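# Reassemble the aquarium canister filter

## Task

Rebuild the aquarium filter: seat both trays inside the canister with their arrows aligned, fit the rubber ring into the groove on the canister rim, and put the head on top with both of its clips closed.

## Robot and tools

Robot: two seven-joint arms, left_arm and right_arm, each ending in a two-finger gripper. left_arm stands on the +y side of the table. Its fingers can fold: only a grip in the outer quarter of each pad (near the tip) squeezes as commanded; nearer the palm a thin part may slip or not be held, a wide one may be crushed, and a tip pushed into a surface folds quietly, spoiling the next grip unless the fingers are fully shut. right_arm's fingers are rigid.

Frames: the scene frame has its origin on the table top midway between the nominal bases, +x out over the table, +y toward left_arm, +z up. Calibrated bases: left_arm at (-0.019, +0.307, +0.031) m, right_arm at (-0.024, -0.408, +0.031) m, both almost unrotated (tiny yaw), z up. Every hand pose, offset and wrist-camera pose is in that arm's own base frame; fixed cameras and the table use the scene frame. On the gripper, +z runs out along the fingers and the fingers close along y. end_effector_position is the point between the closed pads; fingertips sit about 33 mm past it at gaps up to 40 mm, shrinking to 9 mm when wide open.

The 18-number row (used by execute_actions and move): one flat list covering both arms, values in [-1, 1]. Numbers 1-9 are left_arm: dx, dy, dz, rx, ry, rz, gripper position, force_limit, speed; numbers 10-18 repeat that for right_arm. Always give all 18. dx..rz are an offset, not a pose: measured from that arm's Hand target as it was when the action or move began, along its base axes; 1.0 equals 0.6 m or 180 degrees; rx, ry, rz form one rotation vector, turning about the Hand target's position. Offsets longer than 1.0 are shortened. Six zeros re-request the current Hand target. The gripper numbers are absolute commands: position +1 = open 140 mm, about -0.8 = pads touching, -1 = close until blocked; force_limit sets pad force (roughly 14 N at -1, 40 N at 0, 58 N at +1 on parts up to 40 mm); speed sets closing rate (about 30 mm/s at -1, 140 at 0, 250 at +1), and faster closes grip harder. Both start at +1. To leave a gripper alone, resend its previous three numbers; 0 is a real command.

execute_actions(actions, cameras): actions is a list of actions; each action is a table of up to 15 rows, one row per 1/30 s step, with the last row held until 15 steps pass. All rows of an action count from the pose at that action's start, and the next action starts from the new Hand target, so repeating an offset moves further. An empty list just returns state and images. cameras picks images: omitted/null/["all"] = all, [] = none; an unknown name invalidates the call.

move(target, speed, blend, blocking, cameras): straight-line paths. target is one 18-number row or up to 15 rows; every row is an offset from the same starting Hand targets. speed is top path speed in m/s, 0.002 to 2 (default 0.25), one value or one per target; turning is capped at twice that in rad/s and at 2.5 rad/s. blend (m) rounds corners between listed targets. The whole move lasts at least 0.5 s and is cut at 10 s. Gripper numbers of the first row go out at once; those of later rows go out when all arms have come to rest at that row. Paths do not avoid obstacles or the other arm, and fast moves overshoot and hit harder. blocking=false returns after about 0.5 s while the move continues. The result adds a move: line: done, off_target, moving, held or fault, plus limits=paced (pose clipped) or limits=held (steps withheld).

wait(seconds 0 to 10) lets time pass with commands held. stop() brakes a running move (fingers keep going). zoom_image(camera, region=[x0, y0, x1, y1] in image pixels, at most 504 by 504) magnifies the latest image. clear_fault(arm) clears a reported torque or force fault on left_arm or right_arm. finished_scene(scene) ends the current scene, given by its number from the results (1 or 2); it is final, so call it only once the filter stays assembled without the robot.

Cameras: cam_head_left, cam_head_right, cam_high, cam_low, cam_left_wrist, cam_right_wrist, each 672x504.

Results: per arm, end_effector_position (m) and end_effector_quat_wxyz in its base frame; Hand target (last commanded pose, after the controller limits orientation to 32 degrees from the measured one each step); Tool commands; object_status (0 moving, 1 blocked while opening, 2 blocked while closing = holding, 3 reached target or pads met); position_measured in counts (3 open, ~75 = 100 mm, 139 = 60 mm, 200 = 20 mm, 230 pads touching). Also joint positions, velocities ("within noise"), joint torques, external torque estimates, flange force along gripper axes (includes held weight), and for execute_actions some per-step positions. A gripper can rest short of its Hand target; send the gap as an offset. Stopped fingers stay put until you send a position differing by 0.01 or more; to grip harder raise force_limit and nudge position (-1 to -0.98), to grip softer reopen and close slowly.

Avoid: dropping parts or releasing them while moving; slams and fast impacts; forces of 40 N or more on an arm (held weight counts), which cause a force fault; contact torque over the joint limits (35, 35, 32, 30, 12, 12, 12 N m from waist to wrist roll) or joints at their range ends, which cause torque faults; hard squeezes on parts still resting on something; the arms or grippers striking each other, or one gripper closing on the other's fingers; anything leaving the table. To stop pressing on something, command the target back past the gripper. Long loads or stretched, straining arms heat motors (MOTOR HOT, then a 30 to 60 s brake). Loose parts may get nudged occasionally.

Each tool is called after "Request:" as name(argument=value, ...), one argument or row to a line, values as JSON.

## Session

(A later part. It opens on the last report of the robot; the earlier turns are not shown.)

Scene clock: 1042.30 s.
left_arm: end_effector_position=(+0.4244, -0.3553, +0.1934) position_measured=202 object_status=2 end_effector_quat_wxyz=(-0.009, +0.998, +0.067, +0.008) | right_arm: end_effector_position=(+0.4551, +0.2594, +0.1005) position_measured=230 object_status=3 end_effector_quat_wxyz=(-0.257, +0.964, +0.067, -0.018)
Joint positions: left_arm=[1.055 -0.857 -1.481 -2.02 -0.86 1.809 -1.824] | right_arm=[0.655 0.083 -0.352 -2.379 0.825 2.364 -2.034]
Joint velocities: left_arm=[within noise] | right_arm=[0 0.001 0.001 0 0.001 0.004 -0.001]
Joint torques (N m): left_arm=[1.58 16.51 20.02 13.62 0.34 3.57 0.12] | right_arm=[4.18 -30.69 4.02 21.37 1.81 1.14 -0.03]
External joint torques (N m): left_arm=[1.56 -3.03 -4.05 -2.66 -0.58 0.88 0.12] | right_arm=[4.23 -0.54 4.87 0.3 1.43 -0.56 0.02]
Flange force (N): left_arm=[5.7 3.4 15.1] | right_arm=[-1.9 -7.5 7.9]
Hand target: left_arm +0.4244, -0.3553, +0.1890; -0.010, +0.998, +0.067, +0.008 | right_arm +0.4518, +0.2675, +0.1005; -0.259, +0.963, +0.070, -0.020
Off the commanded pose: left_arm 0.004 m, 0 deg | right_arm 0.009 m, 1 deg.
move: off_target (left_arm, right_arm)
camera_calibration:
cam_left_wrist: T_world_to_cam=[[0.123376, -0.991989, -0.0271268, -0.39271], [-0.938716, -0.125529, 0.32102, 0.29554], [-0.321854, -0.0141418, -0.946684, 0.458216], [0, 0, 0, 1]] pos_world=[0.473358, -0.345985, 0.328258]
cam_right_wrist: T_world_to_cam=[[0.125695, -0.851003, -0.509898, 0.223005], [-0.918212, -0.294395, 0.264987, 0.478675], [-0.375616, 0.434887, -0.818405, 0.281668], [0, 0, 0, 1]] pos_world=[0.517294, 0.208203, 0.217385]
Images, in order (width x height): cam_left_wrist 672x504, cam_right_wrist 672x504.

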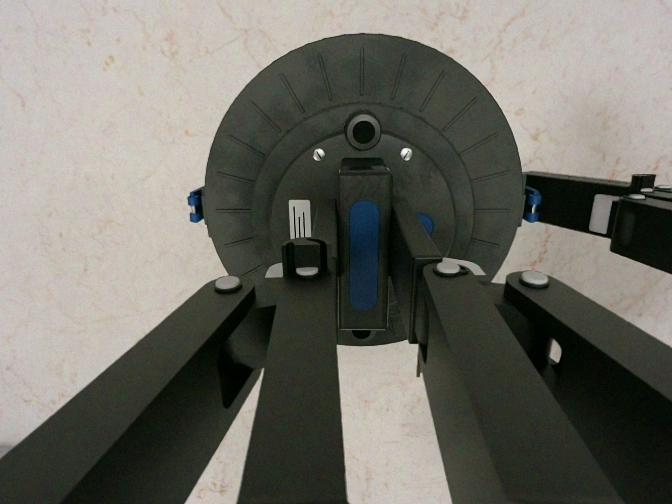

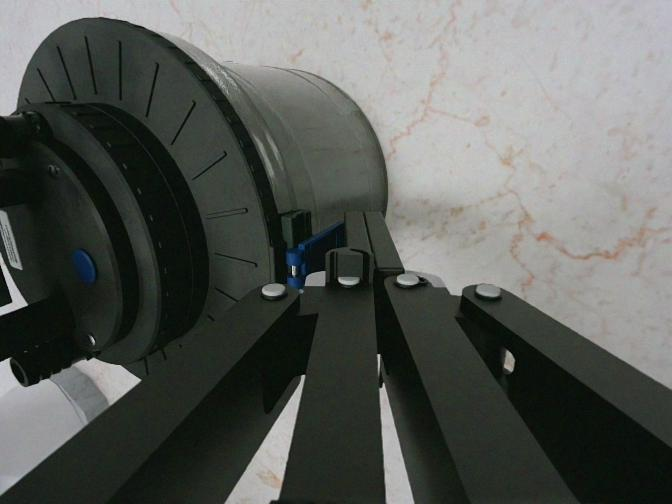

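Progressing. Continue.

Request:
move(
  target=[0,0,0,0,0,0,-1,0,-1,-0.002,0.012,0.001,0,0,0,-1,-0.6,-1],
  speed=0.012,
  cameras=["cam_right_wrist","cam_left_wrist"],
)

Request:
zoom_image(
  camera="cam_right_wrist",
  region=[172, 60, 492, 360],
)

Scene clock: 1047.47 s.
left_arm: end_effector_position=(+0.4260, -0.3531, +0.1934) position_measured=202 object_status=2 end_effector_quat_wxyz=(-0.009, +0.997, +0.070, +0.008) | right_arm: end_effector_position=(+0.4570, +0.2621, +0.1006) position_measured=230 object_status=3 end_effector_quat_wxyz=(-0.255, +0.965, +0.066, -0.014)
Joint positions: left_arm=[1.058 -0.857 -1.48 -2.022 -0.86 1.81 -1.824] | right_arm=[0.662 0.084 -0.351 -2.378 0.827 2.376 -2.029]
Joint velocities: left_arm=[within noise] | right_arm=[0 0.001 -0.001 -0.001 0.001 0.003 0.005]
Joint torques (N m): left_arm=[-0.52 16.69 18.93 14.8 -0.55 3.41 0.1] | right_arm=[6.44 -30.42 6 21.88 2.26 0.44 0.22]
External joint torques (N m): left_arm=[-0.53 -2.74 -5.03 -1.4 -1.47 0.73 0.1] | right_arm=[6.5 -0.12 6.87 0.72 1.9 -1.29 0.27]
Flange force (N): left_arm=[2.7 5.7 14.8] | right_arm=[0.2 -11.1 11.4]
Hand target: left_arm +0.4244, -0.3553, +0.1890; -0.010, +0.998, +0.067, +0.008 | right_arm +0.4506, +0.2747, +0.1011; -0.259, +0.963, +0.070, -0.020
Off the commanded pose: left_arm 0.005 m, 0 deg | right_arm 0.014 m, 1 deg.
move: off_target (left_arm, right_arm)
camera_calibration:
cam_left_wrist: T_world_to_cam=[[0.128243, -0.991378, -0.0268848, -0.392671], [-0.938338, -0.130069, 0.320319, 0.295537], [-0.321054, -0.0158517, -0.946928, 0.457882], [0, 0, 0, 1]] pos_world=[0.474676, -0.343587, 0.328358]
cam_right_wrist: T_world_to_cam=[[0.127336, -0.852956, -0.506213, 0.224564], [-0.92087, -0.291275, 0.259149, 0.482112], [-0.36849, 0.433157, -0.822551, 0.278848], [0, 0, 0, 1]] pos_world=[0.51812, 0.211186, 0.218105]
Images, in order (width x height): cam_left_wrist 672x504, cam_right_wrist 672x504.

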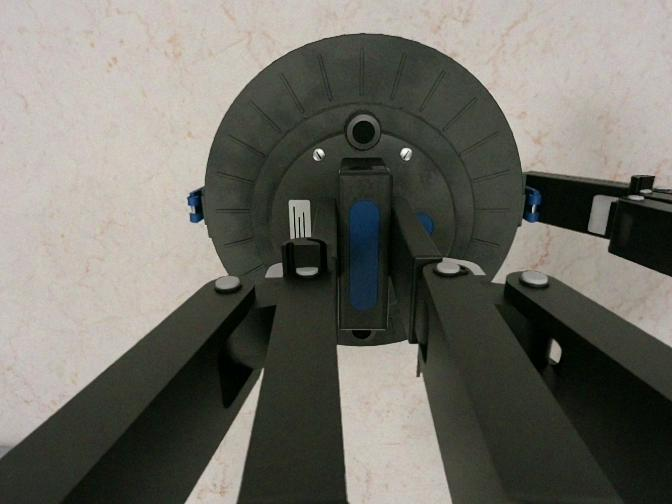

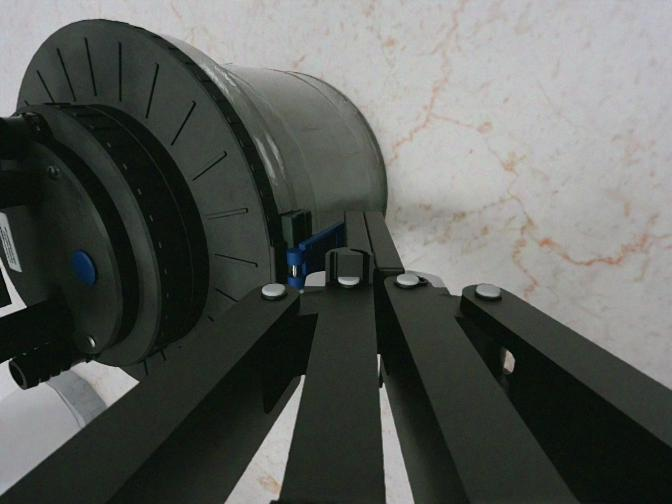

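Scaled by 1.575 from the camera's 672x504 image, which has a finer 960x720 frame.

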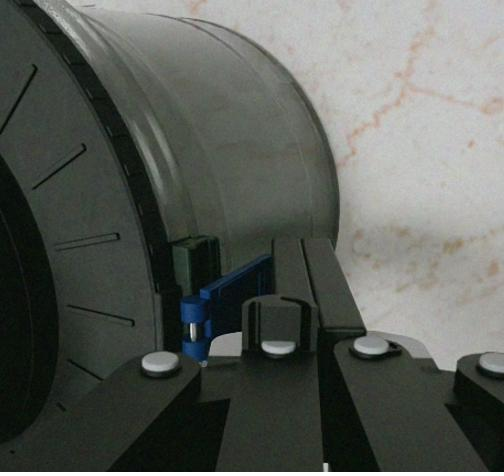

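Request:
move(
  target=[0,0,0,0,0,0,-1,0,-1,-0.003,0.014,0.003,0,0,0,-1,-0.6,-1],
  speed=0.012,
  cameras=["cam_right_wrist","cam_left_wrist"],
)

Request:
zoom_image(
  camera="cam_right_wrist",
  region=[172, 60, 492, 360],
)

Scene clock: 1054.27 s.
left_arm: end_effector_position=(+0.4273, -0.3502, +0.1934) position_measured=202 object_status=2 end_effector_quat_wxyz=(-0.010, +0.997, +0.073, +0.008) | right_arm: end_effector_position=(+0.4583, +0.2654, +0.1009) position_measured=230 object_status=3 end_effector_quat_wxyz=(-0.252, +0.966, +0.063, -0.011)
Joint positions: left_arm=[1.061 -0.857 -1.478 -2.024 -0.86 1.81 -1.824] | right_arm=[0.671 0.084 -0.349 -2.377 0.827 2.389 -2.014]
Joint velocities: left_arm=[within noise] | right_arm=[-0.001 0 0 -0.001 0.001 0.001 0.007]
Joint torques (N m): left_arm=[-1.93 16.82 17.8 15.95 -1.22 3.37 0.14] | right_arm=[8.71 -31.64 8.33 22.56 2.64 -0.43 0.26]
External joint torques (N m): left_arm=[-1.96 -2.56 -6.19 -0.23 -2.15 0.69 0.14] | right_arm=[8.79 -1.36 9.22 1.4 2.3 -2.21 0.3]
Flange force (N): left_arm=[2.2 9.0 15.3] | right_arm=[-1.3 -15.8 11.5]
Hand target: left_arm +0.4244, -0.3553, +0.1890; -0.010, +0.998, +0.067, +0.008 | right_arm +0.4488, +0.2831, +0.1029; -0.259, +0.963, +0.070, -0.020
Off the commanded pose: left_arm 0.007 m, 1 deg | right_arm 0.020 m, 2 deg.
move: off_target (left_arm, right_arm)
camera_calibration:
cam_left_wrist: T_world_to_cam=[[0.133792, -0.990623, -0.0276856, -0.391977], [-0.93769, -0.135585, 0.319929, 0.295016], [-0.320682, -0.0168435, -0.947037, 0.45784], [0, 0, 0, 1]] pos_world=[0.475898, -0.34059, 0.328355]
cam_right_wrist: T_world_to_cam=[[0.121971, -0.856471, -0.501577, 0.230253], [-0.92425, -0.28221, 0.257135, 0.483618], [-0.361779, 0.43222, -0.826016, 0.275642], [0, 0, 0, 1]] pos_world=[0.518622, 0.214549, 0.21882]
Images, in order (width x height): cam_left_wrist 672x504, cam_right_wrist 672x504.

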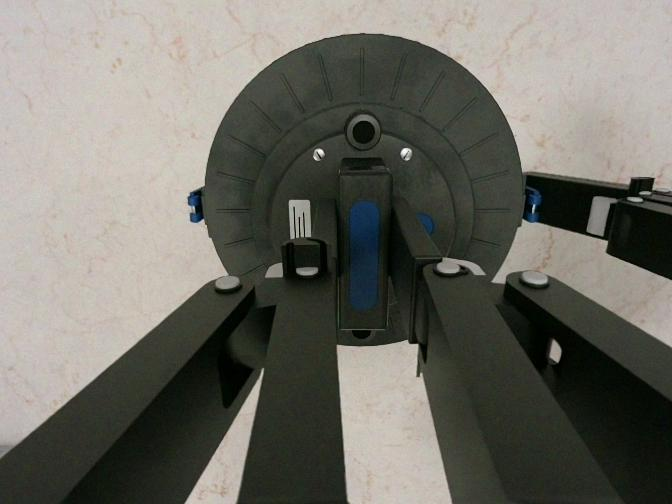

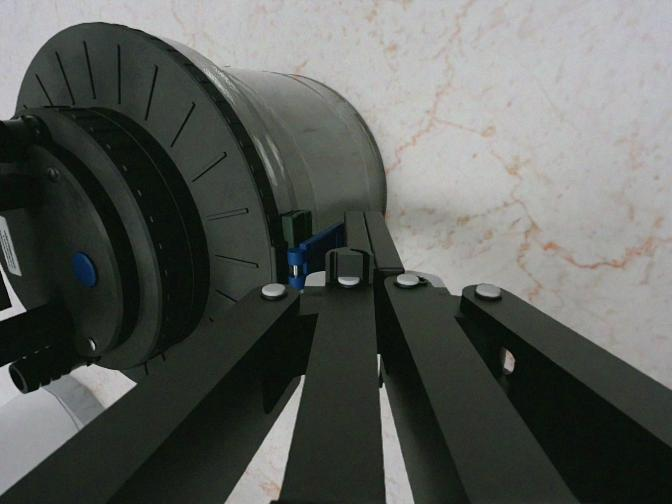

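Scaled by 1.575 from the camera's 672x504 image, which has a finer 960x720 frame.

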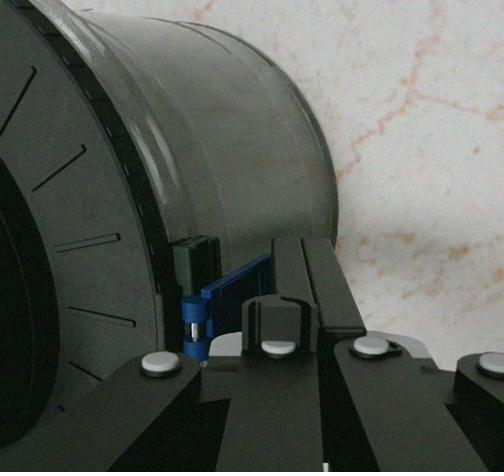

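Request:
move(
  target=[
    [0,0,0,0,0,0,-1,0,-1,0.015,-0.035,-0.003,0,0,0,-1,-0.6,-1],
    [0,0,0,0,0,0,-1,0,-1,0.015,-0.12,-0.003,0,0,0,-1,-0.6,-1],
  ],
  speed=[0.03,0.1],
)

Request:
zoom_image(
  camera="cam_right_wrist",
  region=[42, 60, 362, 360],
)

Scene clock: 1064.97 s.
left_arm: end_effector_position=(+0.4274, -0.3502, +0.1934) position_measured=202 object_status=2 end_effector_quat_wxyz=(-0.010, +0.997, +0.073, +0.009) | right_arm: end_effector_position=(+0.4590, +0.2115, +0.1007) position_measured=230 object_status=3 end_effector_quat_wxyz=(-0.258, +0.964, +0.065, -0.020)
Joint positions: left_arm=[1.061 -0.857 -1.478 -2.025 -0.86 1.81 -1.824] | right_arm=[0.596 0.067 -0.401 -2.392 0.786 2.312 -2.096]
Joint velocities: left_arm=[within noise] | right_arm=[-0.002 -0.002 -0.001 -0.002 0 0 -0.004]
Joint torques (N m): left_arm=[-1.64 16.84 17.96 15.21 -0.81 3.36 0.1] | right_arm=[0 -30.52 0.06 19.97 0.11 1.34 -0.4]
External joint torques (N m): left_arm=[-1.77 -2.55 -6.06 -0.93 -1.74 0.67 0.1] | right_arm=[0.04 -1.35 0.83 -1.09 -0.38 -0.28 -0.35]
Flange force (N): left_arm=[1.1 7.0 15.5] | right_arm=[-7.3 -1.4 -2.8]
Hand target: left_arm +0.4244, -0.3553, +0.1890; -0.010, +0.998, +0.067, +0.008 | right_arm +0.4578, +0.2111, +0.1011; -0.259, +0.963, +0.070, -0.020
Off the commanded pose: left_arm 0.007 m, 1 deg | right_arm 0.001 m, 1 deg.
move: off_target (left_arm)
camera_calibration:
cam_left_wrist: T_world_to_cam=[[0.133793, -0.990623, -0.0276544, -0.391902], [-0.937762, -0.135579, 0.319721, 0.295228], [-0.320472, -0.0168431, -0.947108, 0.457797], [0, 0, 0, 1]] pos_world=[0.475998, -0.34049, 0.328355]
cam_right_wrist: T_world_to_cam=[[0.121313, -0.849766, -0.513012, 0.184013], [-0.917299, -0.293451, 0.269164, 0.466998], [-0.379271, 0.437932, -0.815088, 0.304836], [0, 0, 0, 1]] pos_world=[0.521669, 0.159911, 0.21717]

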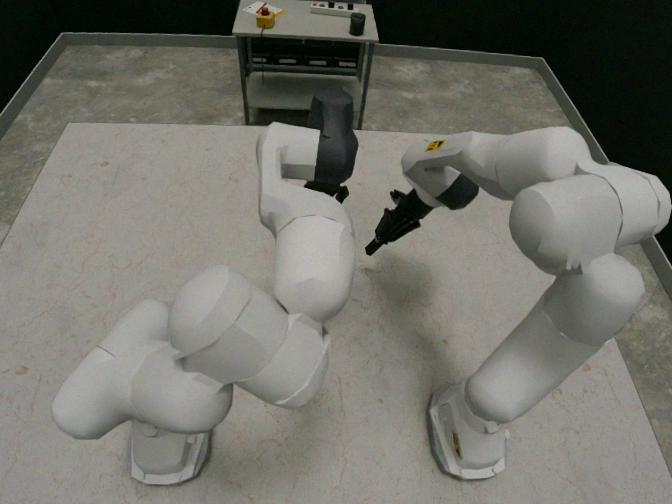

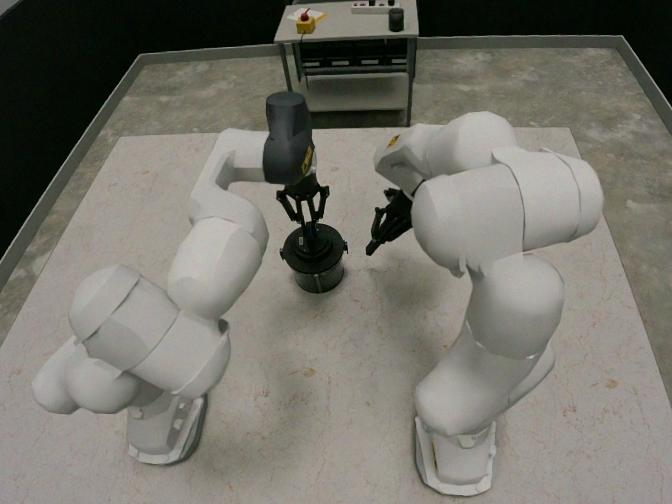

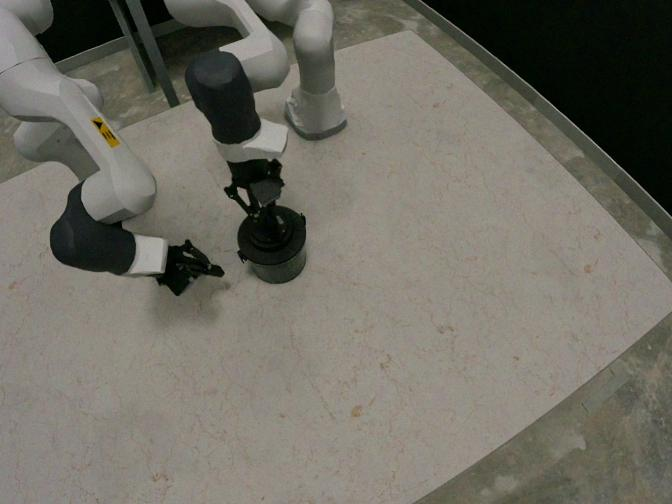

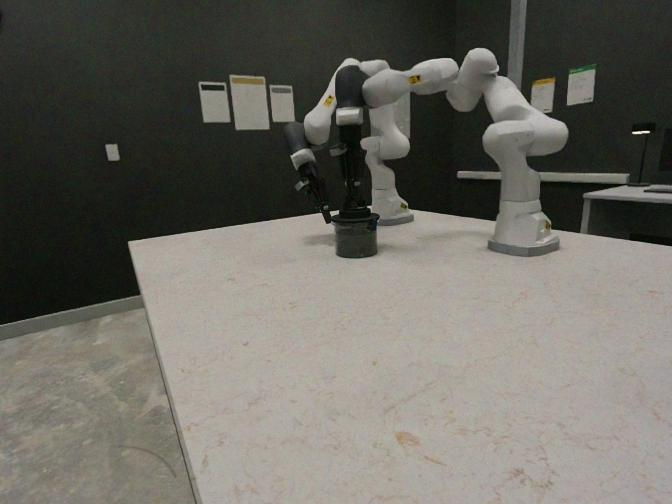

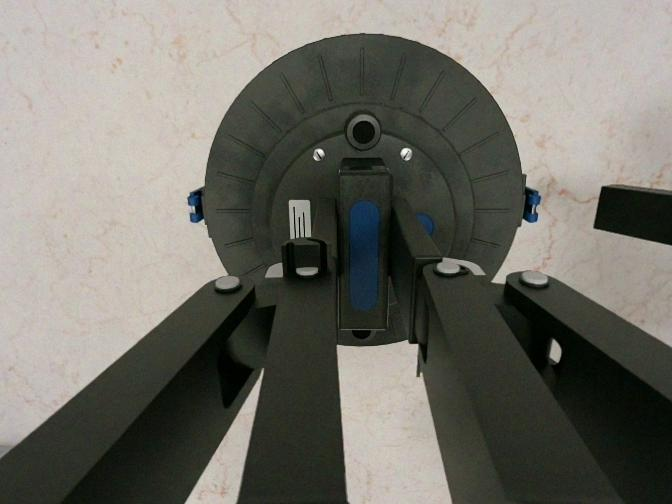

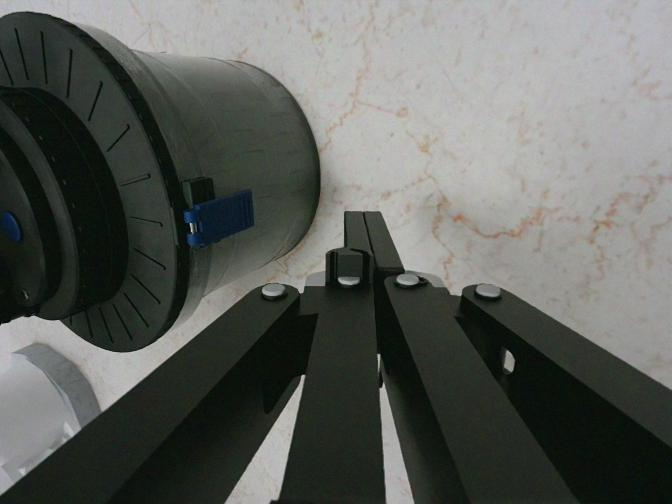

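Scaled by 1.575 from the camera's 672x504 image, which has a finer 960x720 frame.

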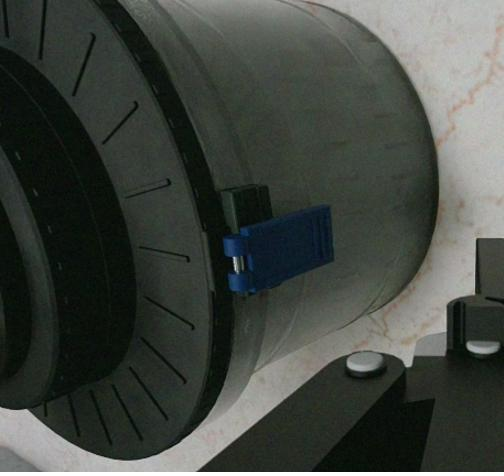

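Request:
move(
  target=[0,0,0,0,0,0,-1,0,-1,-0.09,-0.03,0,0,0,0,-1,-0.6,-1],
  speed=0.12,
  cameras=["cam_right_wrist"],
)

Request:
zoom_image(
  camera="cam_right_wrist",
  region=[80, 40, 320, 240],
)

Scene clock: 1082.60 s.
left_arm: end_effector_position=(+0.4274, -0.3502, +0.1934) position_measured=202 object_status=2 end_effector_quat_wxyz=(-0.010, +0.997, +0.073, +0.009) | right_arm: end_effector_position=(+0.4025, +0.1946, +0.1009) position_measured=230 object_status=3 end_effector_quat_wxyz=(-0.260, +0.963, +0.070, -0.022)
Joint positions: left_arm=[1.061 -0.857 -1.478 -2.025 -0.86 1.81 -1.824] | right_arm=[0.587 -0.093 -0.403 -2.579 0.735 2.361 -2.098]
Joint velocities: left_arm=[within noise] | right_arm=[0 0 0.001 -0.001 -0.002 0.004 0.001]
Joint torques (N m): left_arm=[-1.64 16.87 18.03 15.34 -0.85 3.35 0.12] | right_arm=[-0.12 -24.83 1.65 19.45 -0.04 1.73 -0.05]
External joint torques (N m): left_arm=[-1.51 -2.4 -5.84 -0.9 -1.77 0.68 0.12] | right_arm=[-0.06 -1.44 0.8 -1.08 -0.41 0.14 0]
Flange force (N): left_arm=[1.7 7.1 15.2] | right_arm=[-8.6 -3.0 -3.9]
Hand target: left_arm +0.4244, -0.3553, +0.1890; -0.010, +0.998, +0.067, +0.008 | right_arm +0.4038, +0.1931, +0.1011; -0.259, +0.963, +0.070, -0.020
Off the commanded pose: left_arm 0.007 m, 1 deg | right_arm 0.002 m, 0 deg.
move: off_target (left_arm)
camera_calibration:
cam_right_wrist: T_world_to_cam=[[0.129631, -0.846235, -0.5168, 0.172878], [-0.913211, -0.304951, 0.270278, 0.410697], [-0.386318, 0.436911, -0.812322, 0.293625], [0, 0, 0, 1]] pos_world=[0.466076, 0.14325, 0.216859]
Images, in order (width x height): cam_right_wrist 672x504.

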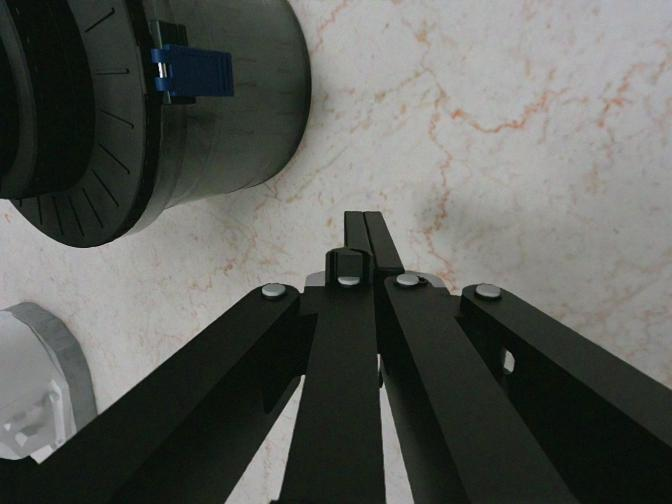

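Scaled by 2.100 from the camera's 672x504 image, which has a finer 960x720 frame.

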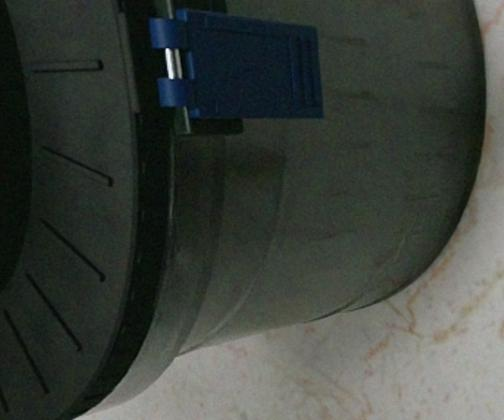

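Request:
zoom_image(
  camera="cam_right_wrist",
  region=[130, 0, 270, 120],
)

Scaled by 3.600 from the camera's 672x504 image, which has a finer 960x720 frame.

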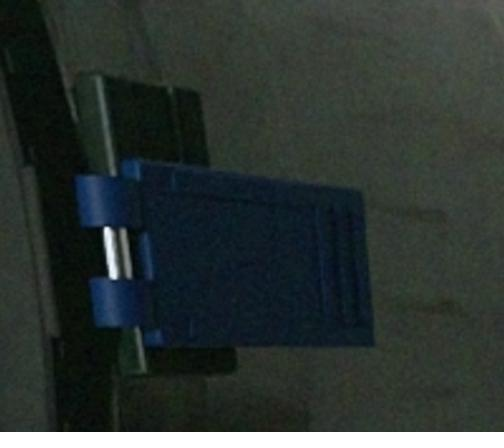

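Request:
zoom_image(
  camera="cam_high",
  region=[220, 190, 330, 300],
)

Request:
zoom_image(
  camera="cam_head_right",
  region=[265, 215, 365, 305],
)

This scene's latest camera images include none from cam_high. They are from: cam_right_wrist. cam_high's image comes with the result of a call that names it in "cameras".

This scene's latest camera images include none from cam_head_right. They are from: cam_right_wrist. cam_head_right's image comes with the result of a call that names it in "cameras".

Request:
wait(
  seconds=0,
)

Request:
zoom_image(
  camera="cam_high",
  region=[225, 195, 315, 295],
)

Request:
zoom_image(
  camera="cam_head_right",
  region=[265, 215, 365, 305],
)

Request:
zoom_image(
  camera="cam_head_left",
  region=[310, 215, 390, 295],
)

Request:
zoom_image(
  camera="cam_low",
  region=[310, 190, 400, 270],
)

Scene clock: 1114.63 s.
left_arm: end_effector_position=(+0.4274, -0.3502, +0.1934) position_measured=202 object_status=2 end_effector_quat_wxyz=(-0.010, +0.997, +0.073, +0.009) | right_arm: end_effector_position=(+0.4027, +0.1944, +0.1008) position_measured=230 object_status=3 end_effector_quat_wxyz=(-0.260, +0.963, +0.070, -0.022)
Joint positions: left_arm=[1.061 -0.857 -1.478 -2.025 -0.86 1.81 -1.824] | right_arm=[0.587 -0.094 -0.403 -2.579 0.735 2.362 -2.098]
Joint torques (N m): left_arm=[-1.63 16.86 18.14 15.32 -0.82 3.34 0.08] | right_arm=[-0.13 -24.76 1.76 19.49 0.01 1.67 -0.06]
External joint torques (N m): left_arm=[-1.61 -2.52 -5.8 -0.92 -1.74 0.66 0.08] | right_arm=[-0.25 -1.42 0.73 -1.08 -0.35 0.08 0]
Flange force (N): left_arm=[1.2 6.9 15.1] | right_arm=[-8.4 -2.7 -4.0]
Hand target: left_arm +0.4244, -0.3553, +0.1890; -0.010, +0.998, +0.067, +0.008 | right_arm +0.4038, +0.1931, +0.1011; -0.259, +0.963, +0.070, -0.020
Tool commands: left_gripper/position=-1.0 left_gripper/force_limit=+0.0 left_gripper/speed=-1.0 right_gripper/position=-1.0 right_gripper/force_limit=-0.6 right_gripper/speed=-1.0
Off the commanded pose: left_arm 0.007 m, 1 deg | right_arm 0.002 m, 0 deg.
camera_calibration:
cam_left_wrist: T_world_to_cam=[[0.133795, -0.990623, -0.0276553, -0.392002], [-0.937761, -0.135581, 0.319721, 0.295213], [-0.320472, -0.016843, -0.947108, 0.457795], [0, 0, 0, 1]] pos_world=[0.475998, -0.34059, 0.328355]
cam_right_wrist: T_world_to_cam=[[0.129835, -0.846549, -0.516234, 0.172619], [-0.913436, -0.304653, 0.269854, 0.410822], [-0.385717, 0.43651, -0.812823, 0.293559], [0, 0, 0, 1]] pos_world=[0.466078, 0.143148, 0.216861]

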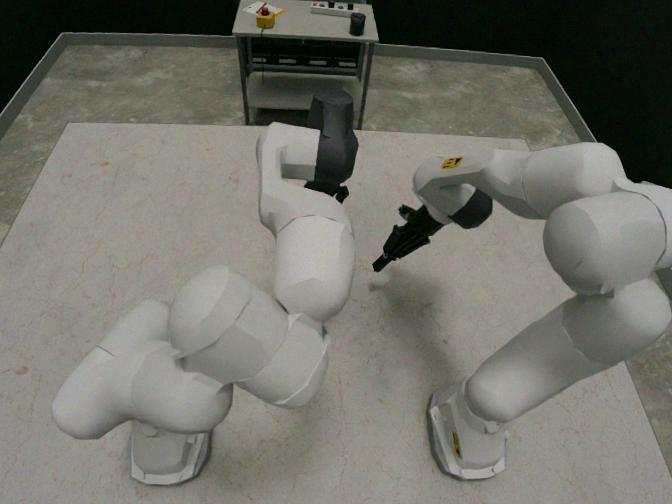

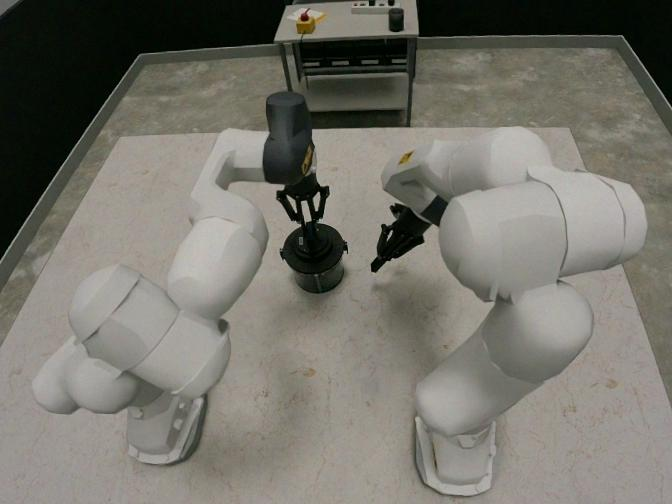

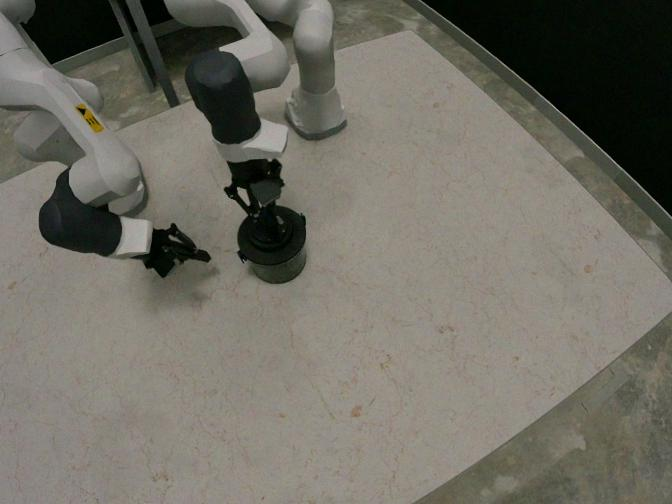

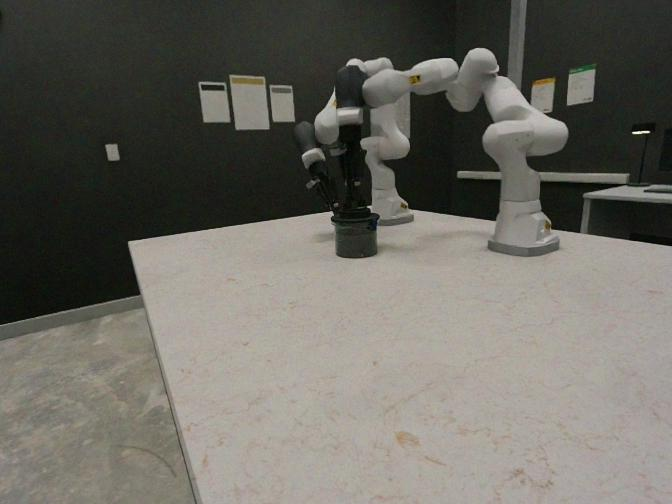

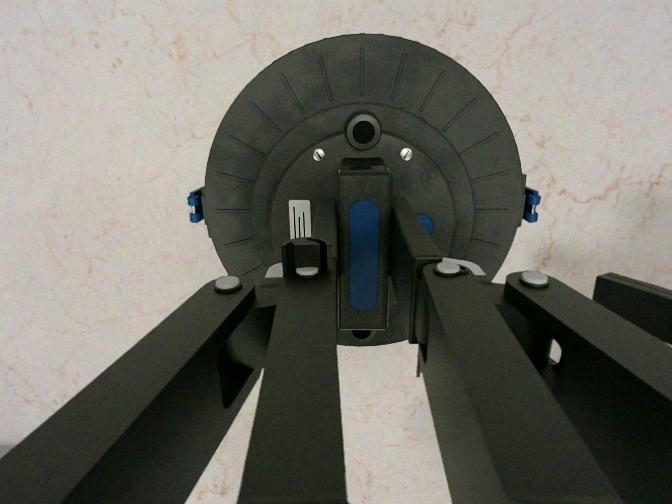

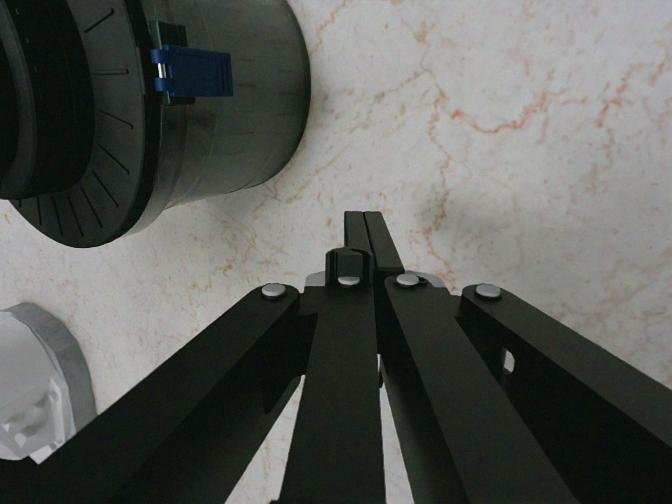

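Scaled by 5.040 from the camera's 672x504 image, which has a finer 960x720 frame.

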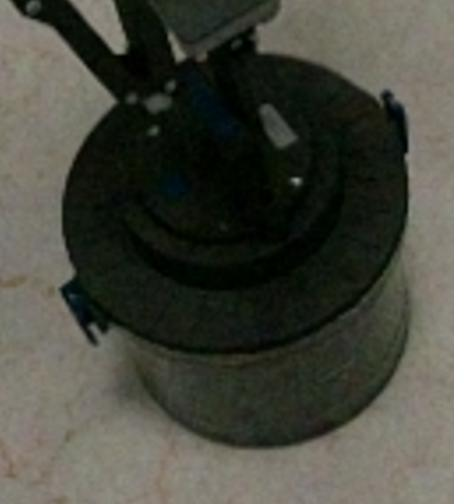

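Scaled by 5.040 from the camera's 672x504 image, which has a finer 960x720 frame.

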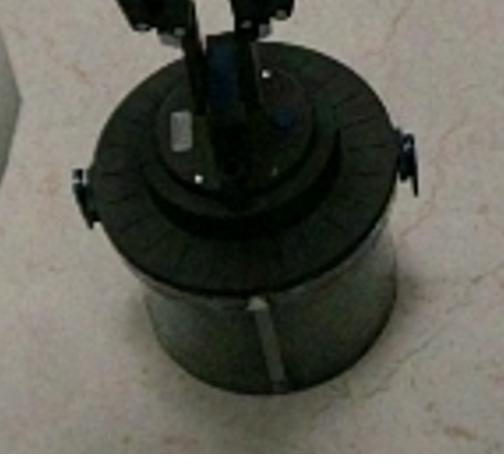

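Scaled by 6.300 from the camera's 672x504 image, which has a finer 960x720 frame.

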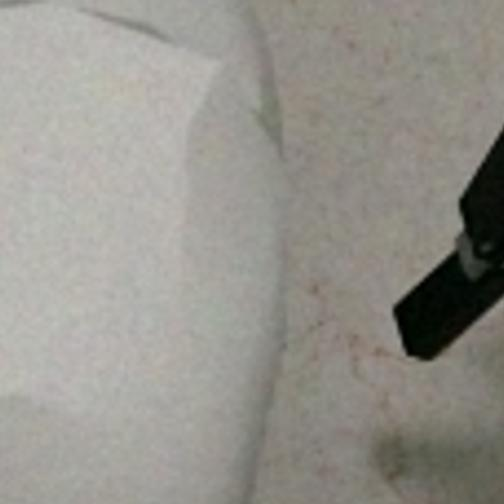

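Scaled by 5.600 from the camera's 672x504 image, which has a finer 960x720 frame.

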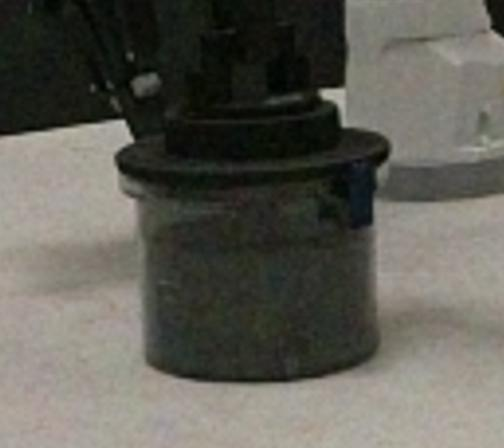

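Request:
zoom_image(
  camera="cam_left_wrist",
  region=[160, 160, 240, 250],
)

Request:
zoom_image(
  camera="cam_left_wrist",
  region=[490, 160, 570, 250],
)

Scaled by 5.600 from the camera's 672x504 image, which has a finer 960x720 frame.

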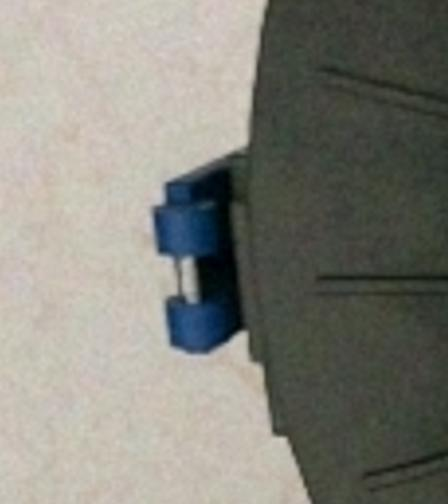

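Scaled by 5.600 from the camera's 672x504 image, which has a finer 960x720 frame.

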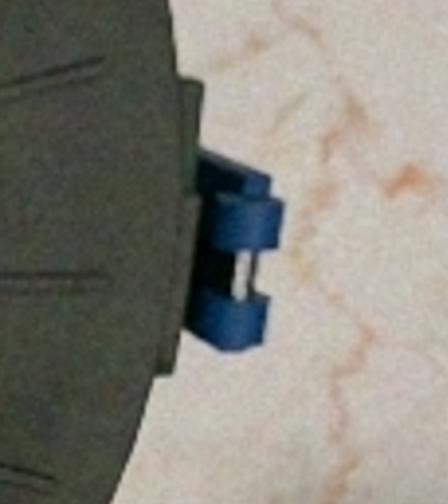

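Request:
move(
  target=[
    [0.005,0.0085,0.0085,0,0,0,-1,0,-1,0,-0.08,0.1,0,0,0,-1,-0.6,-1],
    [0.005,0.0085,0.0085,0,0,0,-0.3,0,-1,0,-0.08,0.1,0,0,0,-1,-0.6,-1],
    [0.005,0.0085,0.0085,0,0,0,-0.3,0,-1,0,-0.08,0.1,0,0,0,-1,-0.6,-1],
    [0.005,0.0085,0.2,0,0,0,-0.3,0,-1,0,-0.08,0.1,0,0,0,-1,-0.6,-1],
    [0.005,0.25,0.2,0,0,0,-0.3,0,-1,0,-0.08,0.1,0,0,0,-1,-0.6,-1],
  ],
  speed=[0.1,0.05,0.05,0.08,0.15],
)

Request:
zoom_image(
  camera="cam_right_wrist",
  region=[0, 0, 300, 200],
)

Request:
zoom_image(
  camera="cam_head_left",
  region=[265, 215, 365, 305],
)

Request:
zoom_image(
  camera="cam_left_wrist",
  region=[472, 40, 672, 300],
)

Scene clock: 1161.33 s.
left_arm: end_effector_position=(+0.4266, -0.2070, +0.3089) position_measured=167 object_status=3 end_effector_quat_wxyz=(-0.009, +0.998, +0.070, +0.007) | right_arm: end_effector_position=(+0.4045, +0.1449, +0.1604) position_measured=230 object_status=3 end_effector_quat_wxyz=(-0.259, +0.963, +0.072, -0.019)
Joint positions: left_arm=[0.933 -0.767 -1.067 -2.096 -0.637 1.656 -1.641] | right_arm=[0.478 -0.252 -0.433 -2.559 0.53 2.209 -2.006]
Joint velocities: left_arm=[-0.001 0 -0.001 0 -0.001 -0.001 0.006] | right_arm=[within noise]
Joint torques (N m): left_arm=[0.03 7.23 19.56 19.2 1.1 3.1 0.19] | right_arm=[0.28 -20.97 3.39 21.74 0.41 1.53 0.2]
External joint torques (N m): left_arm=[0.05 -0.18 0.73 -0.38 0.17 0.4 0.19] | right_arm=[0.39 -1.25 0.97 -0.57 -0.35 -0.22 0.25]
Flange force (N): left_arm=[-2.5 -2.6 0.8] | right_arm=[-6.6 -3.9 -2.3]
Hand target: left_arm +0.4274, -0.2053, +0.3090; -0.010, +0.998, +0.067, +0.008 | right_arm +0.4038, +0.1451, +0.1611; -0.259, +0.963, +0.070, -0.020
Off the commanded pose: left_arm 0.002 m, 0 deg | right_arm 0.001 m, 0 deg.
move: done
camera_calibration:
cam_left_wrist: T_world_to_cam=[[0.127854, -0.991458, -0.0257663, -0.244985], [-0.937458, -0.129289, 0.323198, 0.277031], [-0.323769, -0.0171672, -0.94598, 0.570322], [0, 0, 0, 1]] pos_world=[0.47568, -0.197284, 0.443665]
cam_right_wrist: T_world_to_cam=[[0.134448, -0.847093, -0.514157, 0.159154], [-0.915279, -0.30499, 0.263144, 0.383247], [-0.37972, 0.435219, -0.816332, 0.362716], [0, 0, 0, 1]] pos_world=[0.46711, 0.093844, 0.277078]

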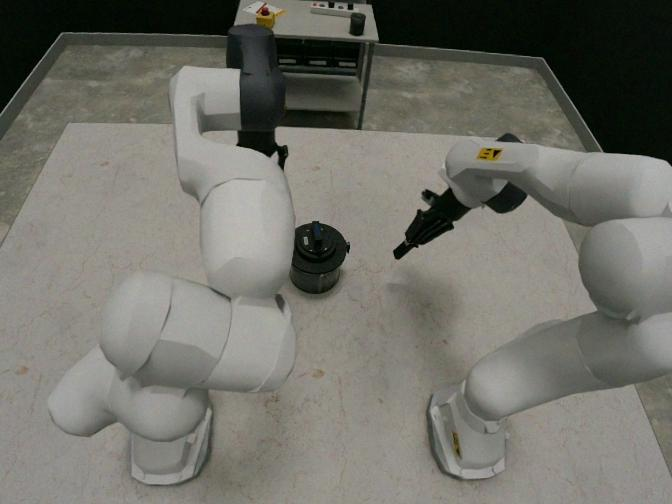

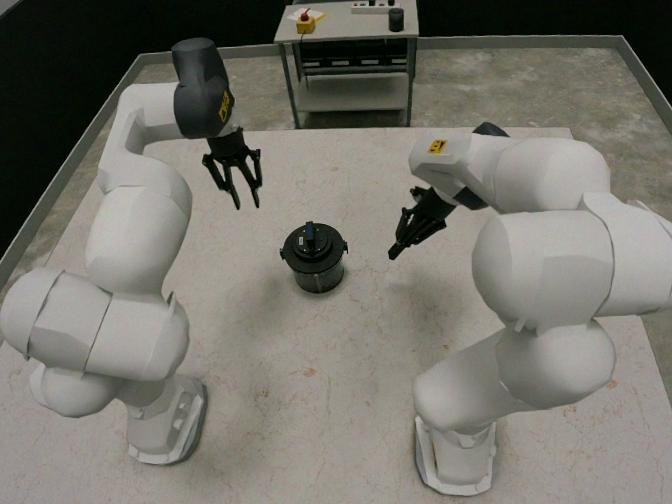

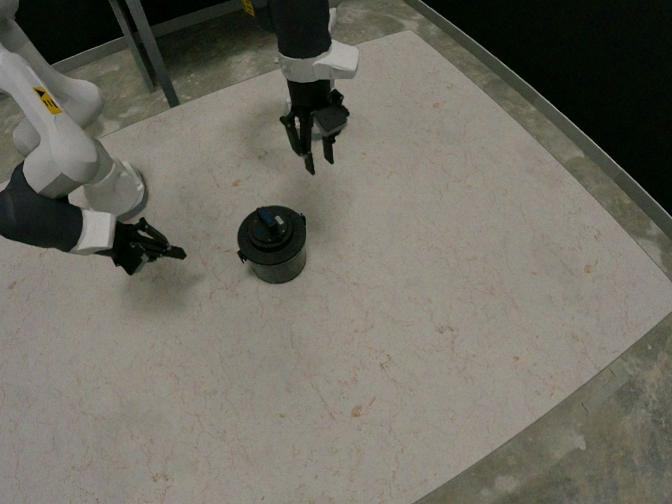

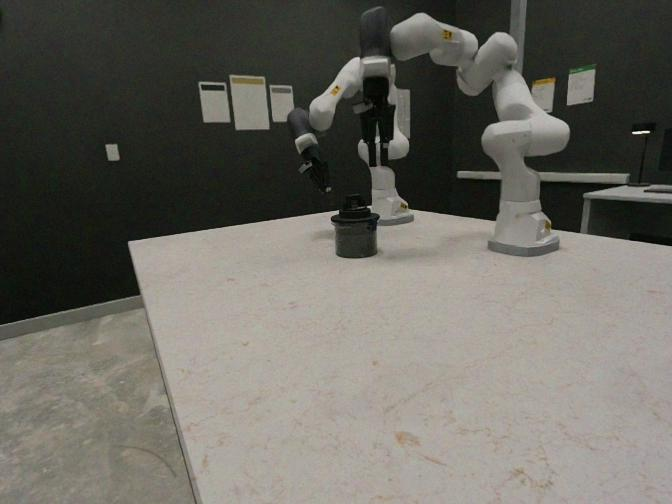

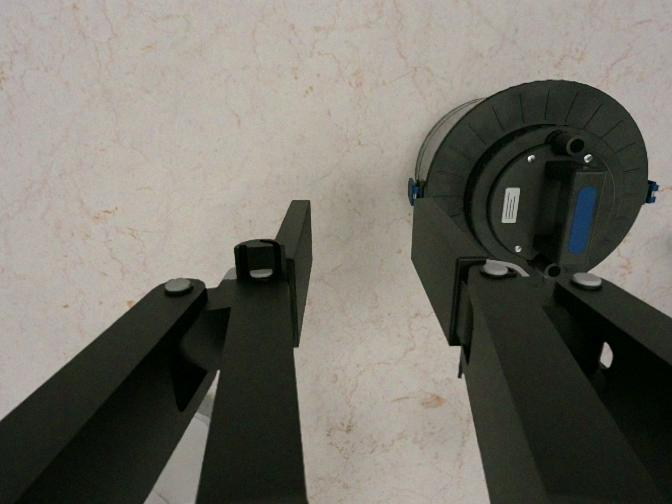

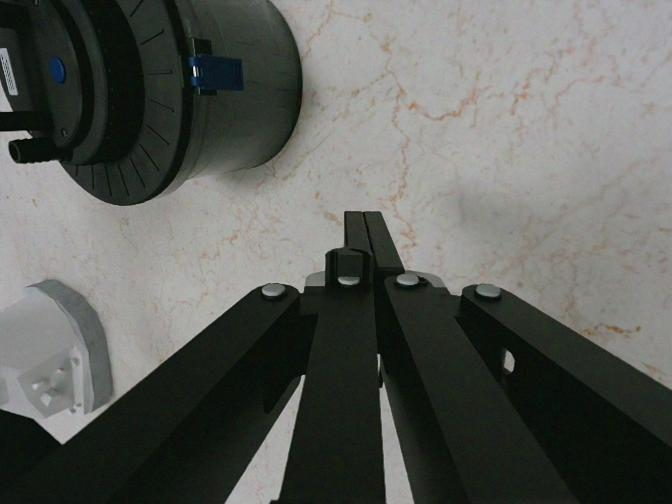

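Scaled by 1.680 from the camera's 672x504 image, which has a finer 960x720 frame.

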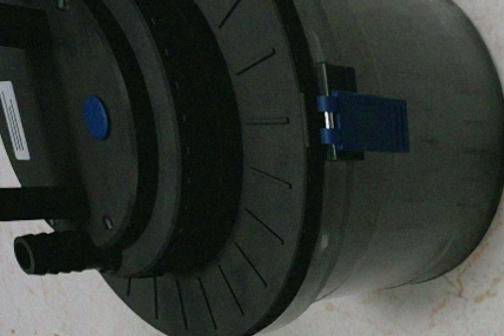

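Scaled by 5.040 from the camera's 672x504 image, which has a finer 960x720 frame.

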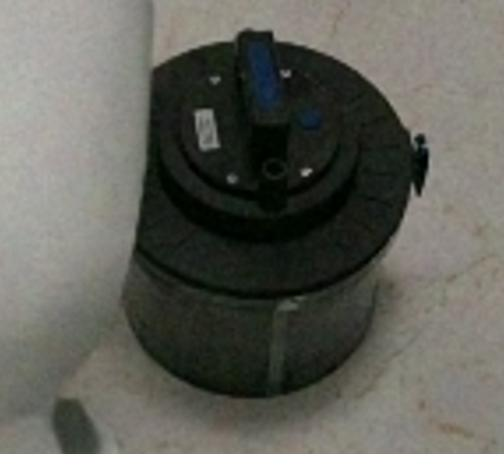

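Scaled by 1.938 from the camera's 672x504 image, which has a finer 960x720 frame.

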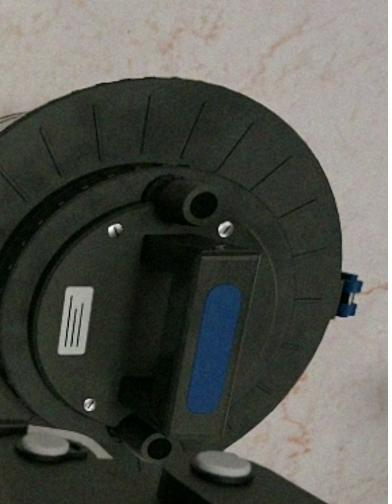

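Request:
zoom_image(
  camera="cam_low",
  region=[320, 180, 400, 270],
)

Request:
zoom_image(
  camera="cam_high",
  region=[225, 195, 315, 295],
)

Request:
zoom_image(
  camera="cam_right_wrist",
  region=[160, 20, 270, 120],
)

Scaled by 5.600 from the camera's 672x504 image, which has a finer 960x720 frame.

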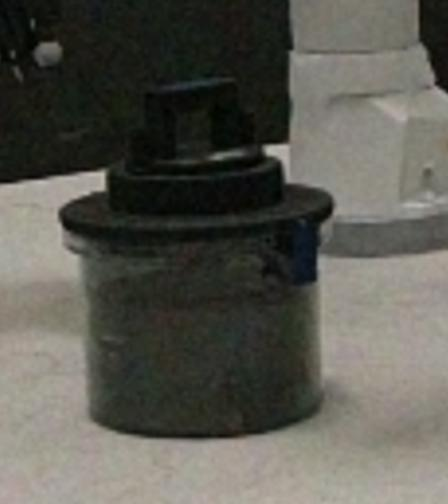

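Scaled by 5.040 from the camera's 672x504 image, which has a finer 960x720 frame.

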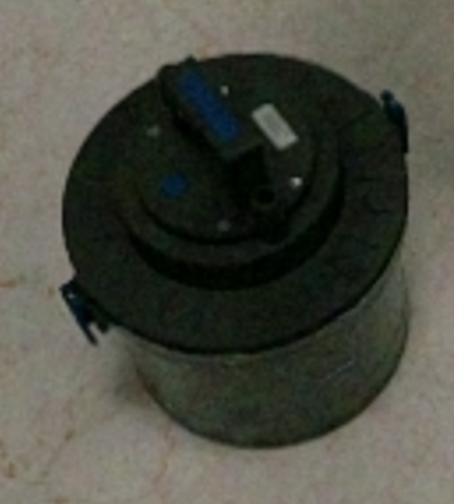

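Scaled by 4.582 from the camera's 672x504 image, which has a finer 960x720 frame.

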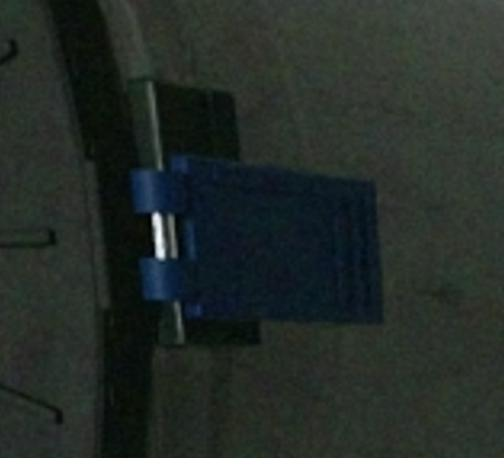

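Request:
finished_scene(
  scene=2,
)

The scene is finished: the task was done.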